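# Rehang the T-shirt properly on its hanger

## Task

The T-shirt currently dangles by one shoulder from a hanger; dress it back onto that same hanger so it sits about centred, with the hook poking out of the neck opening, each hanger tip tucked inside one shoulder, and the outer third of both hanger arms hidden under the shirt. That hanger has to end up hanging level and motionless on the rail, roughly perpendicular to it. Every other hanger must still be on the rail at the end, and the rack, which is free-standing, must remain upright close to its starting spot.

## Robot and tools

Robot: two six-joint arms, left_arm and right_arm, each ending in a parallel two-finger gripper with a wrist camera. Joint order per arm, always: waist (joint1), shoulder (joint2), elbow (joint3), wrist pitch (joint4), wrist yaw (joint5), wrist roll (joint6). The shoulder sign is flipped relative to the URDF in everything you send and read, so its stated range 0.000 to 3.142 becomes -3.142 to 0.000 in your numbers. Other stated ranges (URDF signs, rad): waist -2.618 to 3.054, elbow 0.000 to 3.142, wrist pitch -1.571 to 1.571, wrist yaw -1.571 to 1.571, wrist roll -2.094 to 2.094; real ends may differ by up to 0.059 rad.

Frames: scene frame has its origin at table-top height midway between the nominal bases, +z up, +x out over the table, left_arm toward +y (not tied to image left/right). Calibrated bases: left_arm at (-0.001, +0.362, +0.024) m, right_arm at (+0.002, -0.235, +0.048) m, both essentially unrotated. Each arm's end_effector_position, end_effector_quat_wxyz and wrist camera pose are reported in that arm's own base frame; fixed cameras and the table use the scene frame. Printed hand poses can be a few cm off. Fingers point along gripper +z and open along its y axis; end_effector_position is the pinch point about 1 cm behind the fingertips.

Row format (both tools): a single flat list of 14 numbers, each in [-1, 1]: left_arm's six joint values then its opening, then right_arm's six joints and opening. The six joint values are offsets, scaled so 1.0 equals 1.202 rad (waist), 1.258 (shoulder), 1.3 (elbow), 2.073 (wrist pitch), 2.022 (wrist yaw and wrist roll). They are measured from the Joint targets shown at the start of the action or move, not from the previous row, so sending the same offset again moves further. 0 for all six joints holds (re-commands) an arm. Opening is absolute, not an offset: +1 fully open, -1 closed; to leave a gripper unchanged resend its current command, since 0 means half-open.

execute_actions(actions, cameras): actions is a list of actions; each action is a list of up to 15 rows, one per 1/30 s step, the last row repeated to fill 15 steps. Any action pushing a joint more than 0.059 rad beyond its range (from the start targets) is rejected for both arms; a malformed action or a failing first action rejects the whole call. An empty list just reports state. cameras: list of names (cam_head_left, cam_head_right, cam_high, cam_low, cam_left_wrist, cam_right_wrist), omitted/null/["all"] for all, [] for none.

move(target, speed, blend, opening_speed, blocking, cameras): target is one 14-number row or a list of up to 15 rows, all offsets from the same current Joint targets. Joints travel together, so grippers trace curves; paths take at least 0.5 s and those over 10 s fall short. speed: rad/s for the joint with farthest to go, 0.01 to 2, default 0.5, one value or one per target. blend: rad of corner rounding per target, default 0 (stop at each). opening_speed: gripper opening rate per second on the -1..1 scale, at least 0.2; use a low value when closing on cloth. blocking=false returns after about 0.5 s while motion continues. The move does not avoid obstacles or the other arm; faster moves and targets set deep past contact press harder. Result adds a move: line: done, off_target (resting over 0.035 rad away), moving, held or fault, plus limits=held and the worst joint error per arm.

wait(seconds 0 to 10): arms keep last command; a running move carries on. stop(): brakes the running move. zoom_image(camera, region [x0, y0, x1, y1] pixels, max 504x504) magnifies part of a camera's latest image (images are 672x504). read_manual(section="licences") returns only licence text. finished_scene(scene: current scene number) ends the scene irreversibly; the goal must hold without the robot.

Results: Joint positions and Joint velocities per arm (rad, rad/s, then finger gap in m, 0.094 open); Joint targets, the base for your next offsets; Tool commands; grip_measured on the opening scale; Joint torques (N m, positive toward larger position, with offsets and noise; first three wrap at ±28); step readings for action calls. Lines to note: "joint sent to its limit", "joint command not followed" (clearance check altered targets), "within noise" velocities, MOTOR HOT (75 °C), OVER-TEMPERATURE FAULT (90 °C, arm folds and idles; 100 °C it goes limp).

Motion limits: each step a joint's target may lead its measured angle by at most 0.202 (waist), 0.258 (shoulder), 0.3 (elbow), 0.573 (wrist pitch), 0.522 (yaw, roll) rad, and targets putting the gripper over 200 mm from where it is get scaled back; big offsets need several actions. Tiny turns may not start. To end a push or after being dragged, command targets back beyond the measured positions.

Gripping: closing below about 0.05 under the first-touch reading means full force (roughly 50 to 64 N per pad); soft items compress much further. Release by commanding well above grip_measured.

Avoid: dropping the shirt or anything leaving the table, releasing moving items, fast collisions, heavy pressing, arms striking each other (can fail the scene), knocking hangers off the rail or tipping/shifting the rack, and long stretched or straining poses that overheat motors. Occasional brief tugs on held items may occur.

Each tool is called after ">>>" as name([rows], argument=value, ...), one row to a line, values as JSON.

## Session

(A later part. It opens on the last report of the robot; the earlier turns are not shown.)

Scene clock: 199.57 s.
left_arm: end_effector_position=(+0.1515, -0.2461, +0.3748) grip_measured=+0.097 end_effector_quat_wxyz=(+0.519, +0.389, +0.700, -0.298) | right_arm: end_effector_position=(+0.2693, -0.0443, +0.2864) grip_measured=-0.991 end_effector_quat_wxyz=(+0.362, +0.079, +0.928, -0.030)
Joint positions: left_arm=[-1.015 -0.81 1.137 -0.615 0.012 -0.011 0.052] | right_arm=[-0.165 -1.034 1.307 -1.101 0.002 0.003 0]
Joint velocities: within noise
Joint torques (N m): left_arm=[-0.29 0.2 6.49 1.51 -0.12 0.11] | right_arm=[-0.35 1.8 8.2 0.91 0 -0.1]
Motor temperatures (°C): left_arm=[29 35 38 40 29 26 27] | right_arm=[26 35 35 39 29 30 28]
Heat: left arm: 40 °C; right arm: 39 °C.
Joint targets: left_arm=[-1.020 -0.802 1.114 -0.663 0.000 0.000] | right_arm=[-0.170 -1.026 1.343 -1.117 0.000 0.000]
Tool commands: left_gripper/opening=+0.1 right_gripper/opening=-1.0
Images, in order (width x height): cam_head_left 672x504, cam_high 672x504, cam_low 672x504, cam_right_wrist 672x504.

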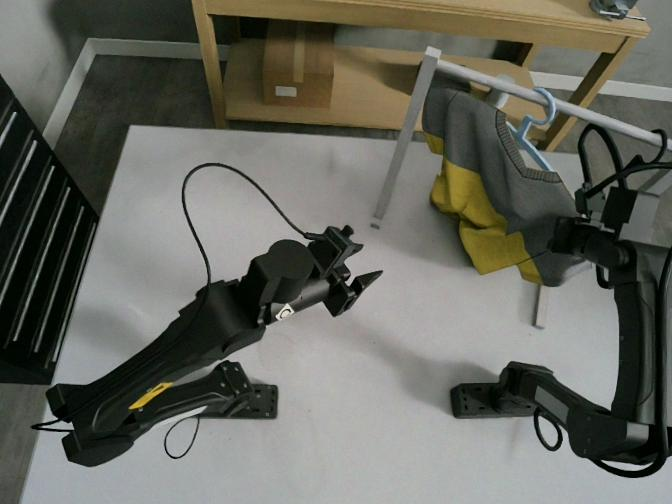

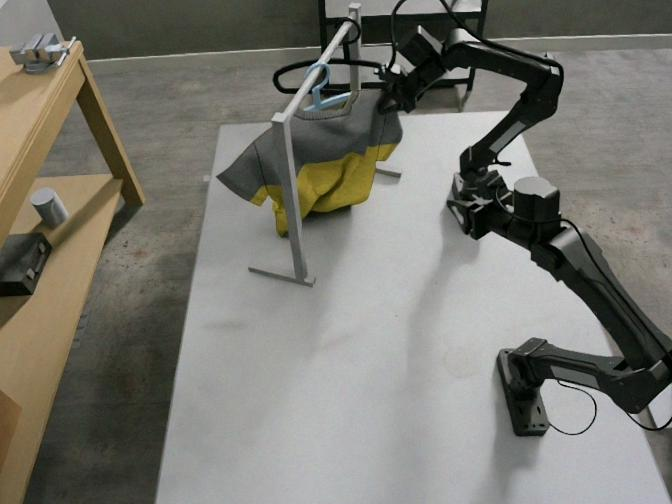

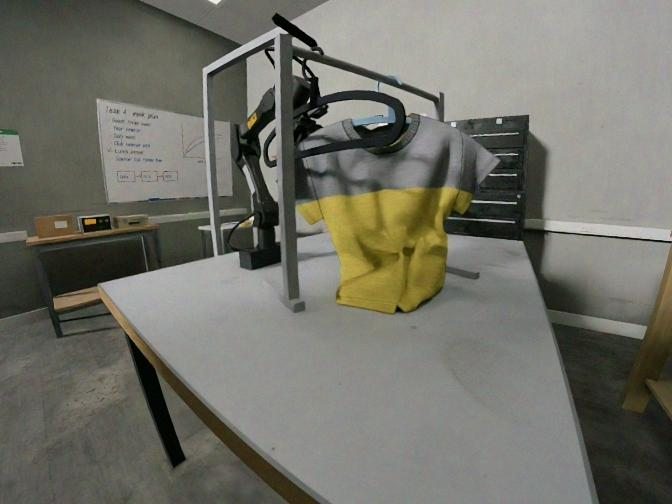

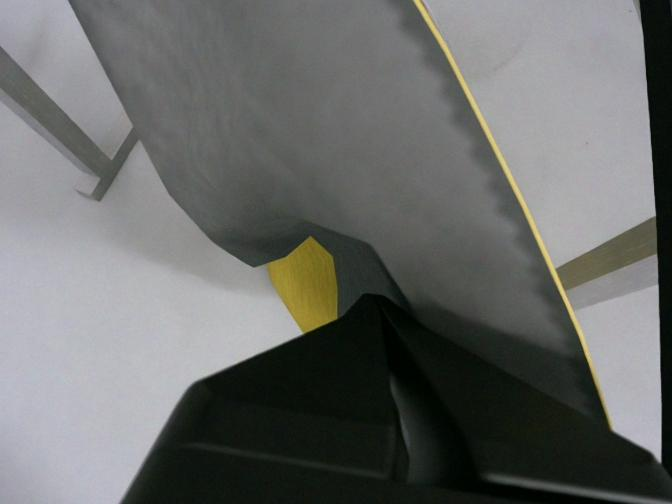

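>>> move(target=[0,0,0,0,0,0,0.1,0,-0.158,0.494,-0.185,0,0,-1], speed=0.9, cameras=["cam_head_left","cam_high","cam_low","cam_right_wrist"])

Scene clock: 202.13 s.
left_arm: end_effector_position=(+0.1515, -0.2461, +0.3748) grip_measured=+0.097 end_effector_quat_wxyz=(+0.519, +0.389, +0.700, -0.298) | right_arm: end_effector_position=(+0.2502, -0.0417, +0.4073) grip_measured=-0.991 end_effector_quat_wxyz=(+0.400, +0.078, +0.913, -0.035)
Joint positions: left_arm=[-1.015 -0.81 1.137 -0.615 0.012 -0.011 0.052] | right_arm=[-0.165 -1.222 1.959 -1.481 0.005 0.003 0]
Joint velocities: within noise
Joint torques (N m): left_arm=[-0.59 0.27 6.43 1.49 -0.11 0.12] | right_arm=[-0.35 0.65 5.94 0.95 0.01 -0.09]
Motor temperatures (°C): left_arm=[29 35 38 40 29 26 27] | right_arm=[26 35 35 39 29 30 28]
Heat: left arm: 40 °C; right arm: 39 °C.
Joint targets: left_arm=[-1.020 -0.802 1.114 -0.663 0.000 0.000] | right_arm=[-0.170 -1.225 1.985 -1.501 0.000 0.000]
move: off_target (left_arm); left_arm: the wrist pitch is farthest, 0.048 rad from its target
Images, in order (width x height): cam_head_left 672x504, cam_high 672x504, cam_low 672x504, cam_right_wrist 672x504.

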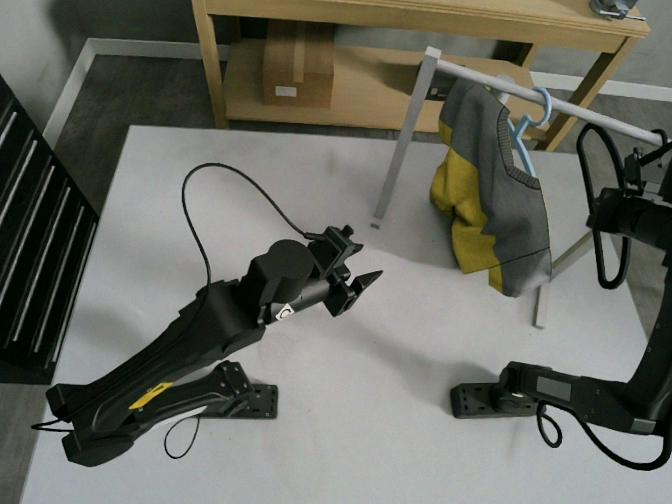

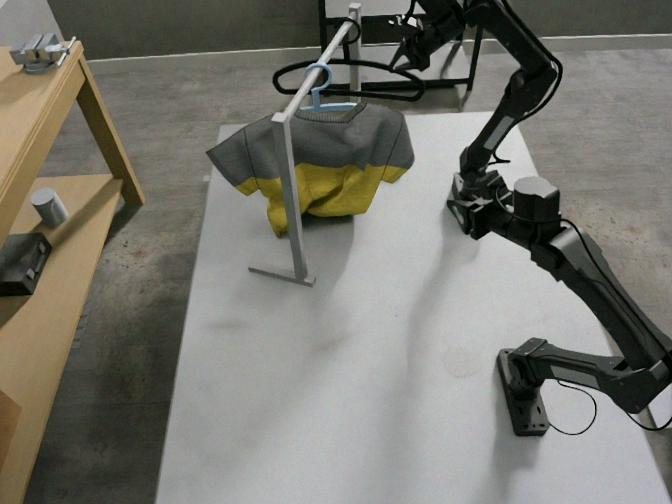

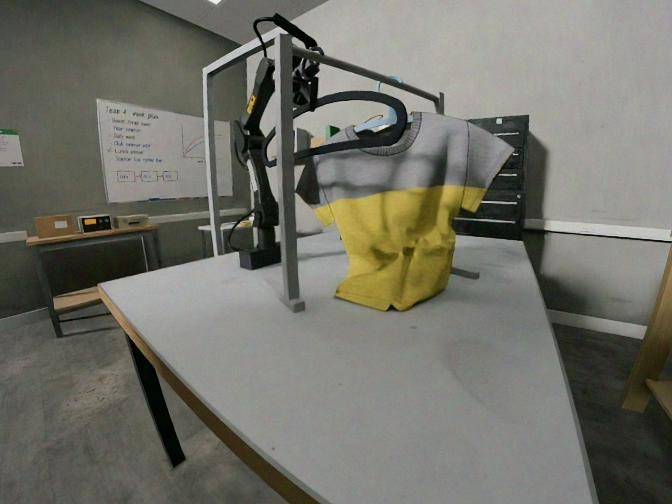

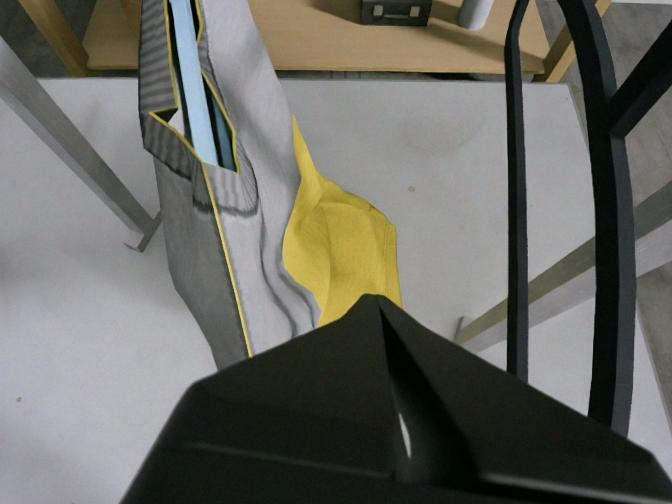

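>>> move([
  [0,0,0,0,0,0,0.1,-0.042,0.006,-0.378,0.227,0,0,-1],
  [0,0,0,0,0,0,0.1,0.557,0.006,-0.378,0.227,0,0,-1],
], speed=[0.9,0.6], cameras=["cam_head_left","cam_high","cam_low","cam_right_wrist"])

Scene clock: 205.20 s.
left_arm: end_effector_position=(+0.1515, -0.2461, +0.3748) grip_measured=+0.097 end_effector_quat_wxyz=(+0.519, +0.389, +0.700, -0.298) | right_arm: end_effector_position=(+0.2840, +0.1544, +0.3151) grip_measured=-0.991 end_effector_quat_wxyz=(+0.368, -0.226, +0.897, +0.092)
Joint positions: left_arm=[-1.015 -0.81 1.137 -0.615 0.012 -0.011 0.052] | right_arm=[0.498 -1.222 1.502 -1.072 0.005 0.003 0]
Joint velocities: within noise
Joint torques (N m): left_arm=[-0.5 0.31 6.43 1.49 -0.04 0.09] | right_arm=[0.14 3.28 5.01 1.46 -0.01 -0.1]
Motor temperatures (°C): left_arm=[29 35 38 40 29 26 27] | right_arm=[26 35 35 39 29 30 28]
Heat: left arm: 40 °C; right arm: 39 °C.
Joint targets: left_arm=[-1.020 -0.802 1.114 -0.663 0.000 0.000] | right_arm=[0.500 -1.217 1.493 -1.030 0.000 0.000]
move: off_target (left_arm, right_arm); left_arm: the wrist pitch is farthest, 0.048 rad from its target; right_arm: the wrist pitch is farthest, 0.041 rad from its target
Images, in order (width x height): cam_head_left 672x504, cam_high 672x504, cam_low 672x504, cam_right_wrist 672x504.

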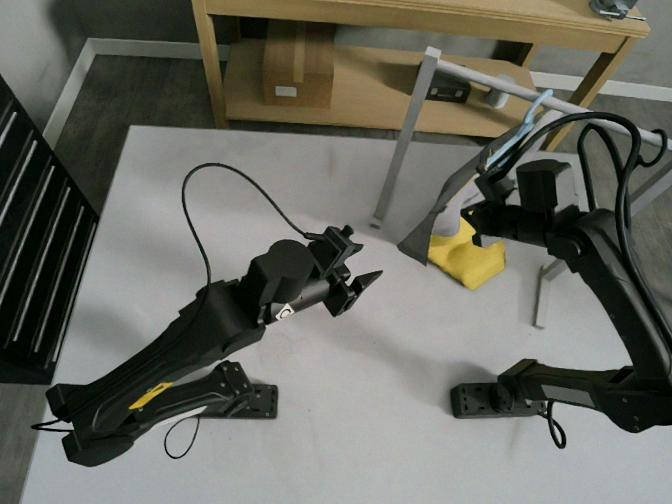

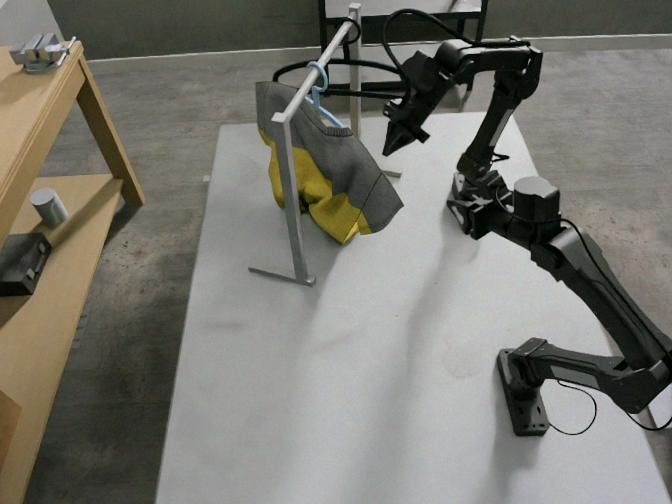

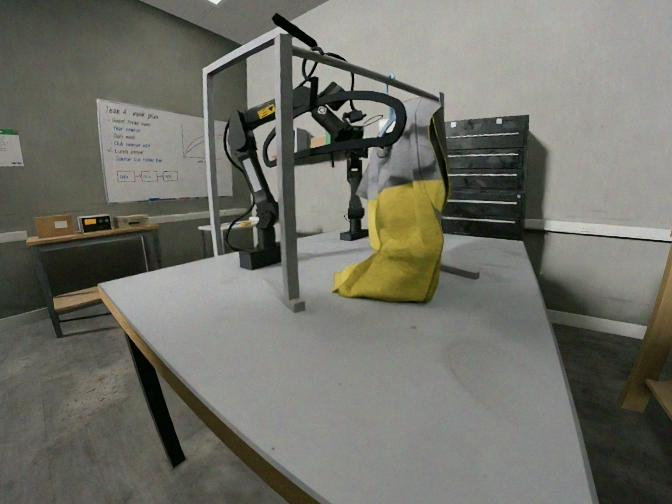

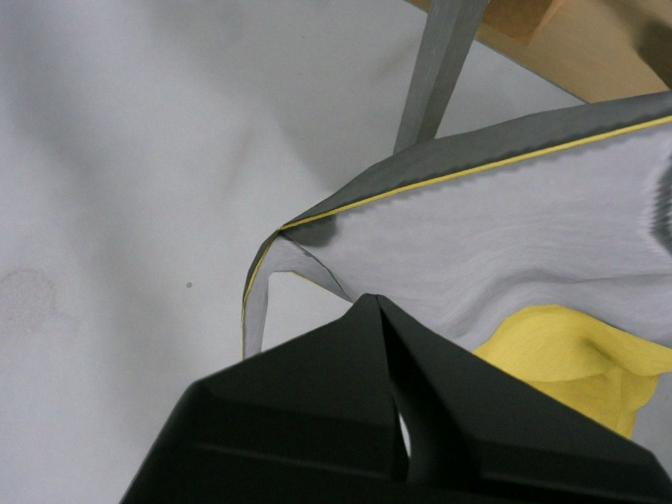

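>>> move(target=[0,0,0,0,0,0,0.1,-0.582,0,0,0,0,0,-1], speed=0.6, cameras=["cam_head_left","cam_high","cam_low","cam_right_wrist"])

Scene clock: 206.90 s.
left_arm: end_effector_position=(+0.1515, -0.2461, +0.3748) grip_measured=+0.097 end_effector_quat_wxyz=(+0.519, +0.389, +0.700, -0.298) | right_arm: end_effector_position=(+0.3170, -0.0636, +0.3151) grip_measured=-0.991 end_effector_quat_wxyz=(+0.378, +0.095, +0.920, -0.040)
Joint positions: left_arm=[-1.015 -0.81 1.137 -0.615 0.012 -0.011 0.052] | right_arm=[-0.197 -1.222 1.502 -1.072 0.007 0.005 0]
Joint velocities: within noise
Joint torques (N m): left_arm=[-0.38 0.27 6.38 1.5 -0.08 0.12] | right_arm=[-0.2 3.28 5.01 1.45 0 -0.11]
Motor temperatures (°C): left_arm=[29 35 38 40 29 26 27] | right_arm=[26 35 35 39 29 30 28]
Heat: left arm: 40 °C; right arm: 39 °C.
Joint targets: left_arm=[-1.020 -0.802 1.114 -0.663 0.000 0.000] | right_arm=[-0.200 -1.217 1.493 -1.030 0.000 0.000]
move: off_target (left_arm, right_arm); left_arm: the wrist pitch is farthest, 0.048 rad from its target; right_arm: the wrist pitch is farthest, 0.042 rad from its target
Images, in order (width x height): cam_head_left 672x504, cam_high 672x504, cam_low 672x504, cam_right_wrist 672x504.

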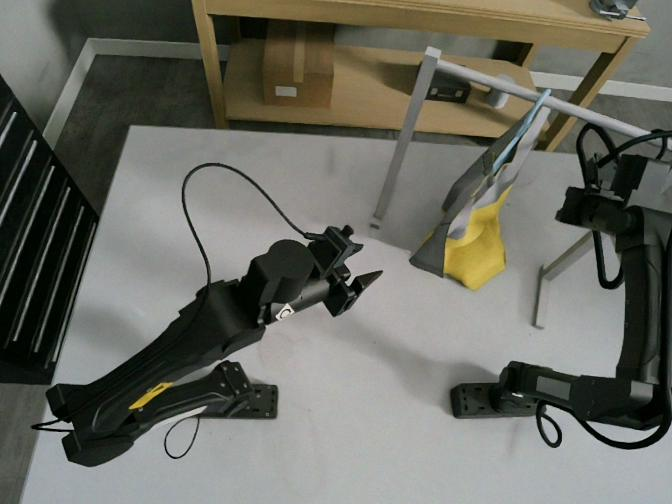

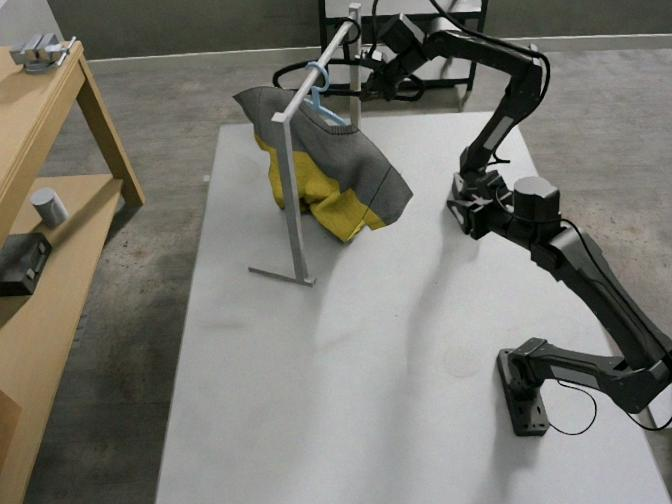

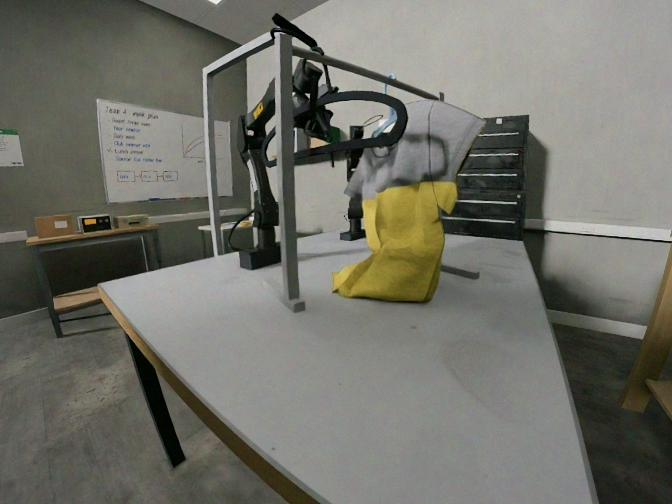

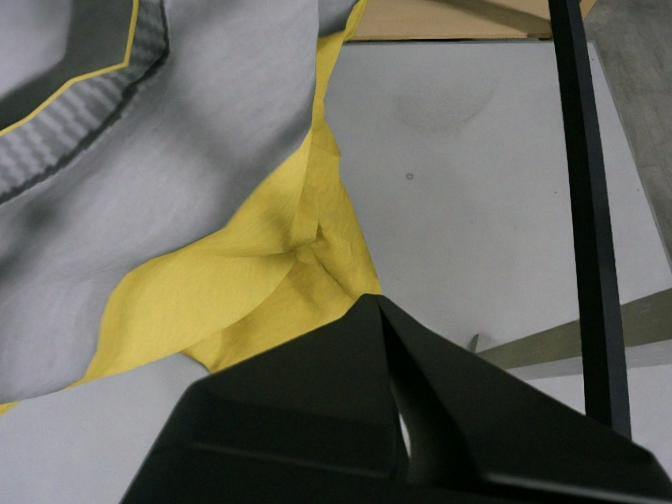

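>>> zoom_image(camera="cam_head_left", region=[390, 40, 672, 300])

>>> zoom_image(camera="cam_high", region=[210, 0, 460, 260])

>>> zoom_image(camera="cam_low", region=[320, 60, 510, 310])

>>> zoom_image(camera="cam_head_right", region=[300, 0, 672, 300])

Scaled by 1.787 from the camera's 672x504 image, which has a finer 960x720 frame.

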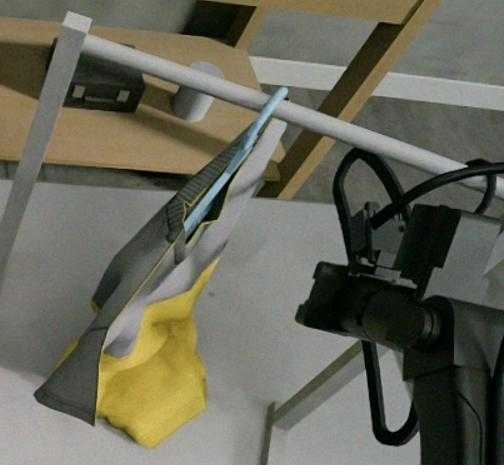

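Scaled by 1.938 from the camera's 672x504 image, which has a finer 960x720 frame.

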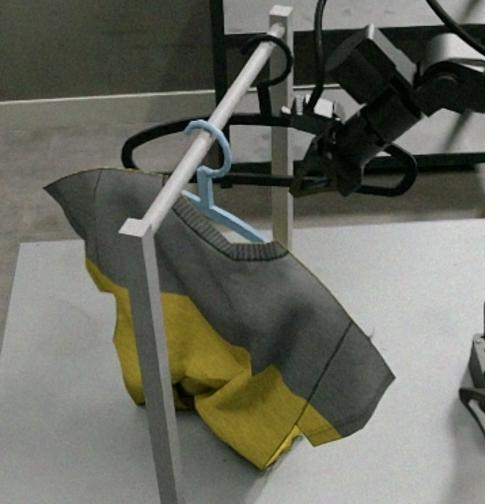

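Scaled by 2.016 from the camera's 672x504 image, which has a finer 960x720 frame.

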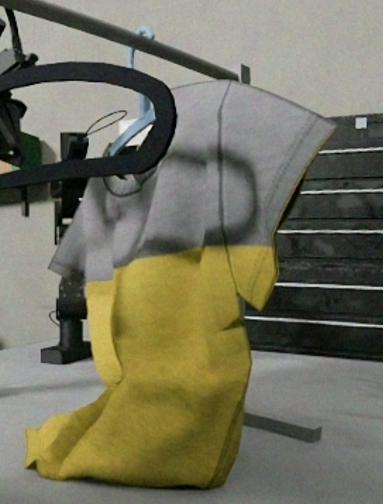

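This scene's latest camera images include none from cam_head_right. They are from: cam_head_left, cam_high, cam_low, cam_right_wrist. cam_head_right's image comes with the result of a call that names it in "cameras".

>>> move(target=[0,0,0,0,0,0,0.1,0.0,0.006,0.378,-0.203,0,0,-1], speed=0.9, cameras=["cam_head_left","cam_head_right","cam_high","cam_low","cam_right_wrist"])

Scene clock: 209.67 s.
left_arm: end_effector_position=(+0.1515, -0.2461, +0.3748) grip_measured=+0.097 end_effector_quat_wxyz=(+0.519, +0.389, +0.700, -0.298) | right_arm: end_effector_position=(+0.2523, -0.0507, +0.4219) grip_measured=-0.991 end_effector_quat_wxyz=(+0.431, +0.092, +0.897, -0.045)
Joint positions: left_arm=[-1.015 -0.81 1.137 -0.615 0.012 -0.011 0.052] | right_arm=[-0.197 -1.208 1.964 -1.431 0.007 0.003 0]
Joint velocities: within noise
Joint torques (N m): left_arm=[-0.51 0.28 6.3 1.51 -0.08 0.08] | right_arm=[-0.21 0.54 5.57 0.97 -0.01 -0.1]
Motor temperatures (°C): left_arm=[29 35 37 40 29 26 27] | right_arm=[26 35 35 39 29 30 28]
Heat: left arm: 40 °C; right arm: 39 °C.
Joint targets: left_arm=[-1.020 -0.802 1.114 -0.663 0.000 0.000] | right_arm=[-0.200 -1.209 1.985 -1.451 0.000 0.000]
move: off_target (left_arm); left_arm: the wrist pitch is farthest, 0.048 rad from its target
Images, in order (width x height): cam_head_left 672x504, cam_head_right 672x504, cam_high 672x504, cam_low 672x504, cam_right_wrist 672x504.

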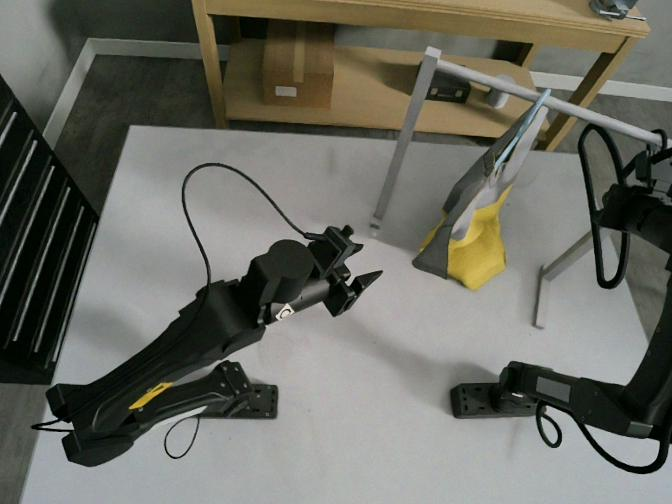

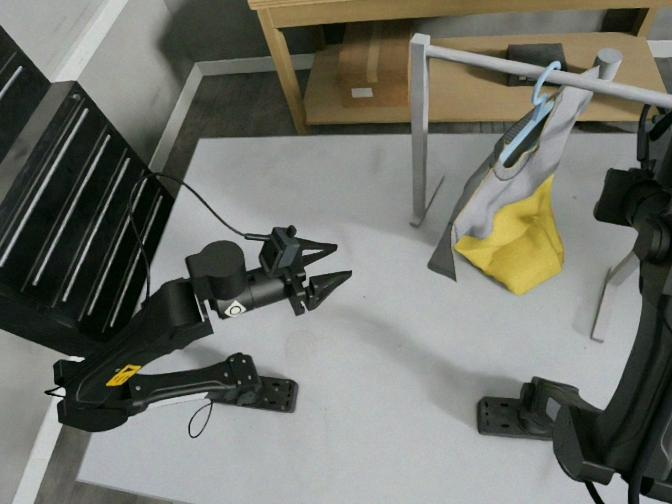

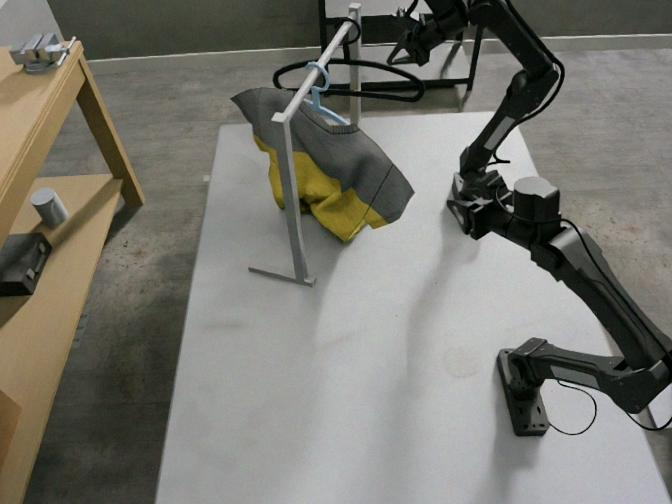

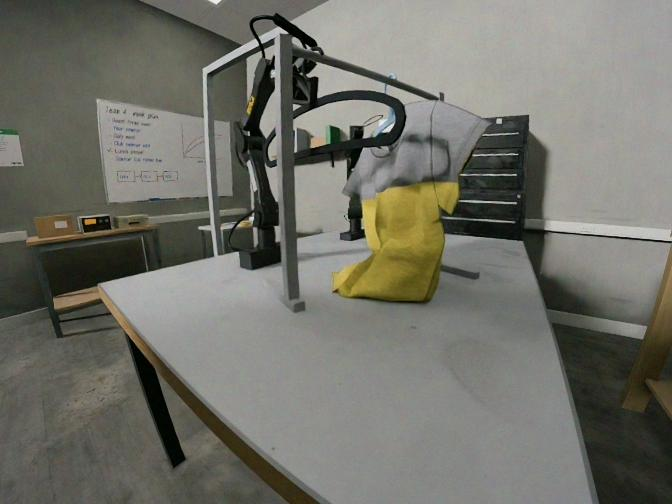

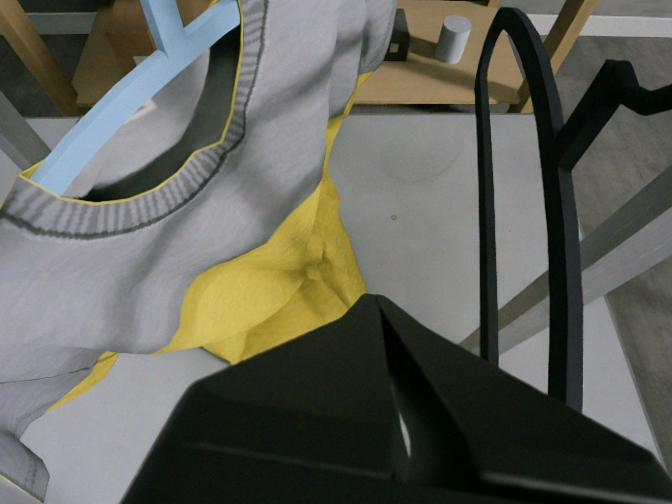

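>>> finished_scene(scene=1)

The scene is finished: the task was done.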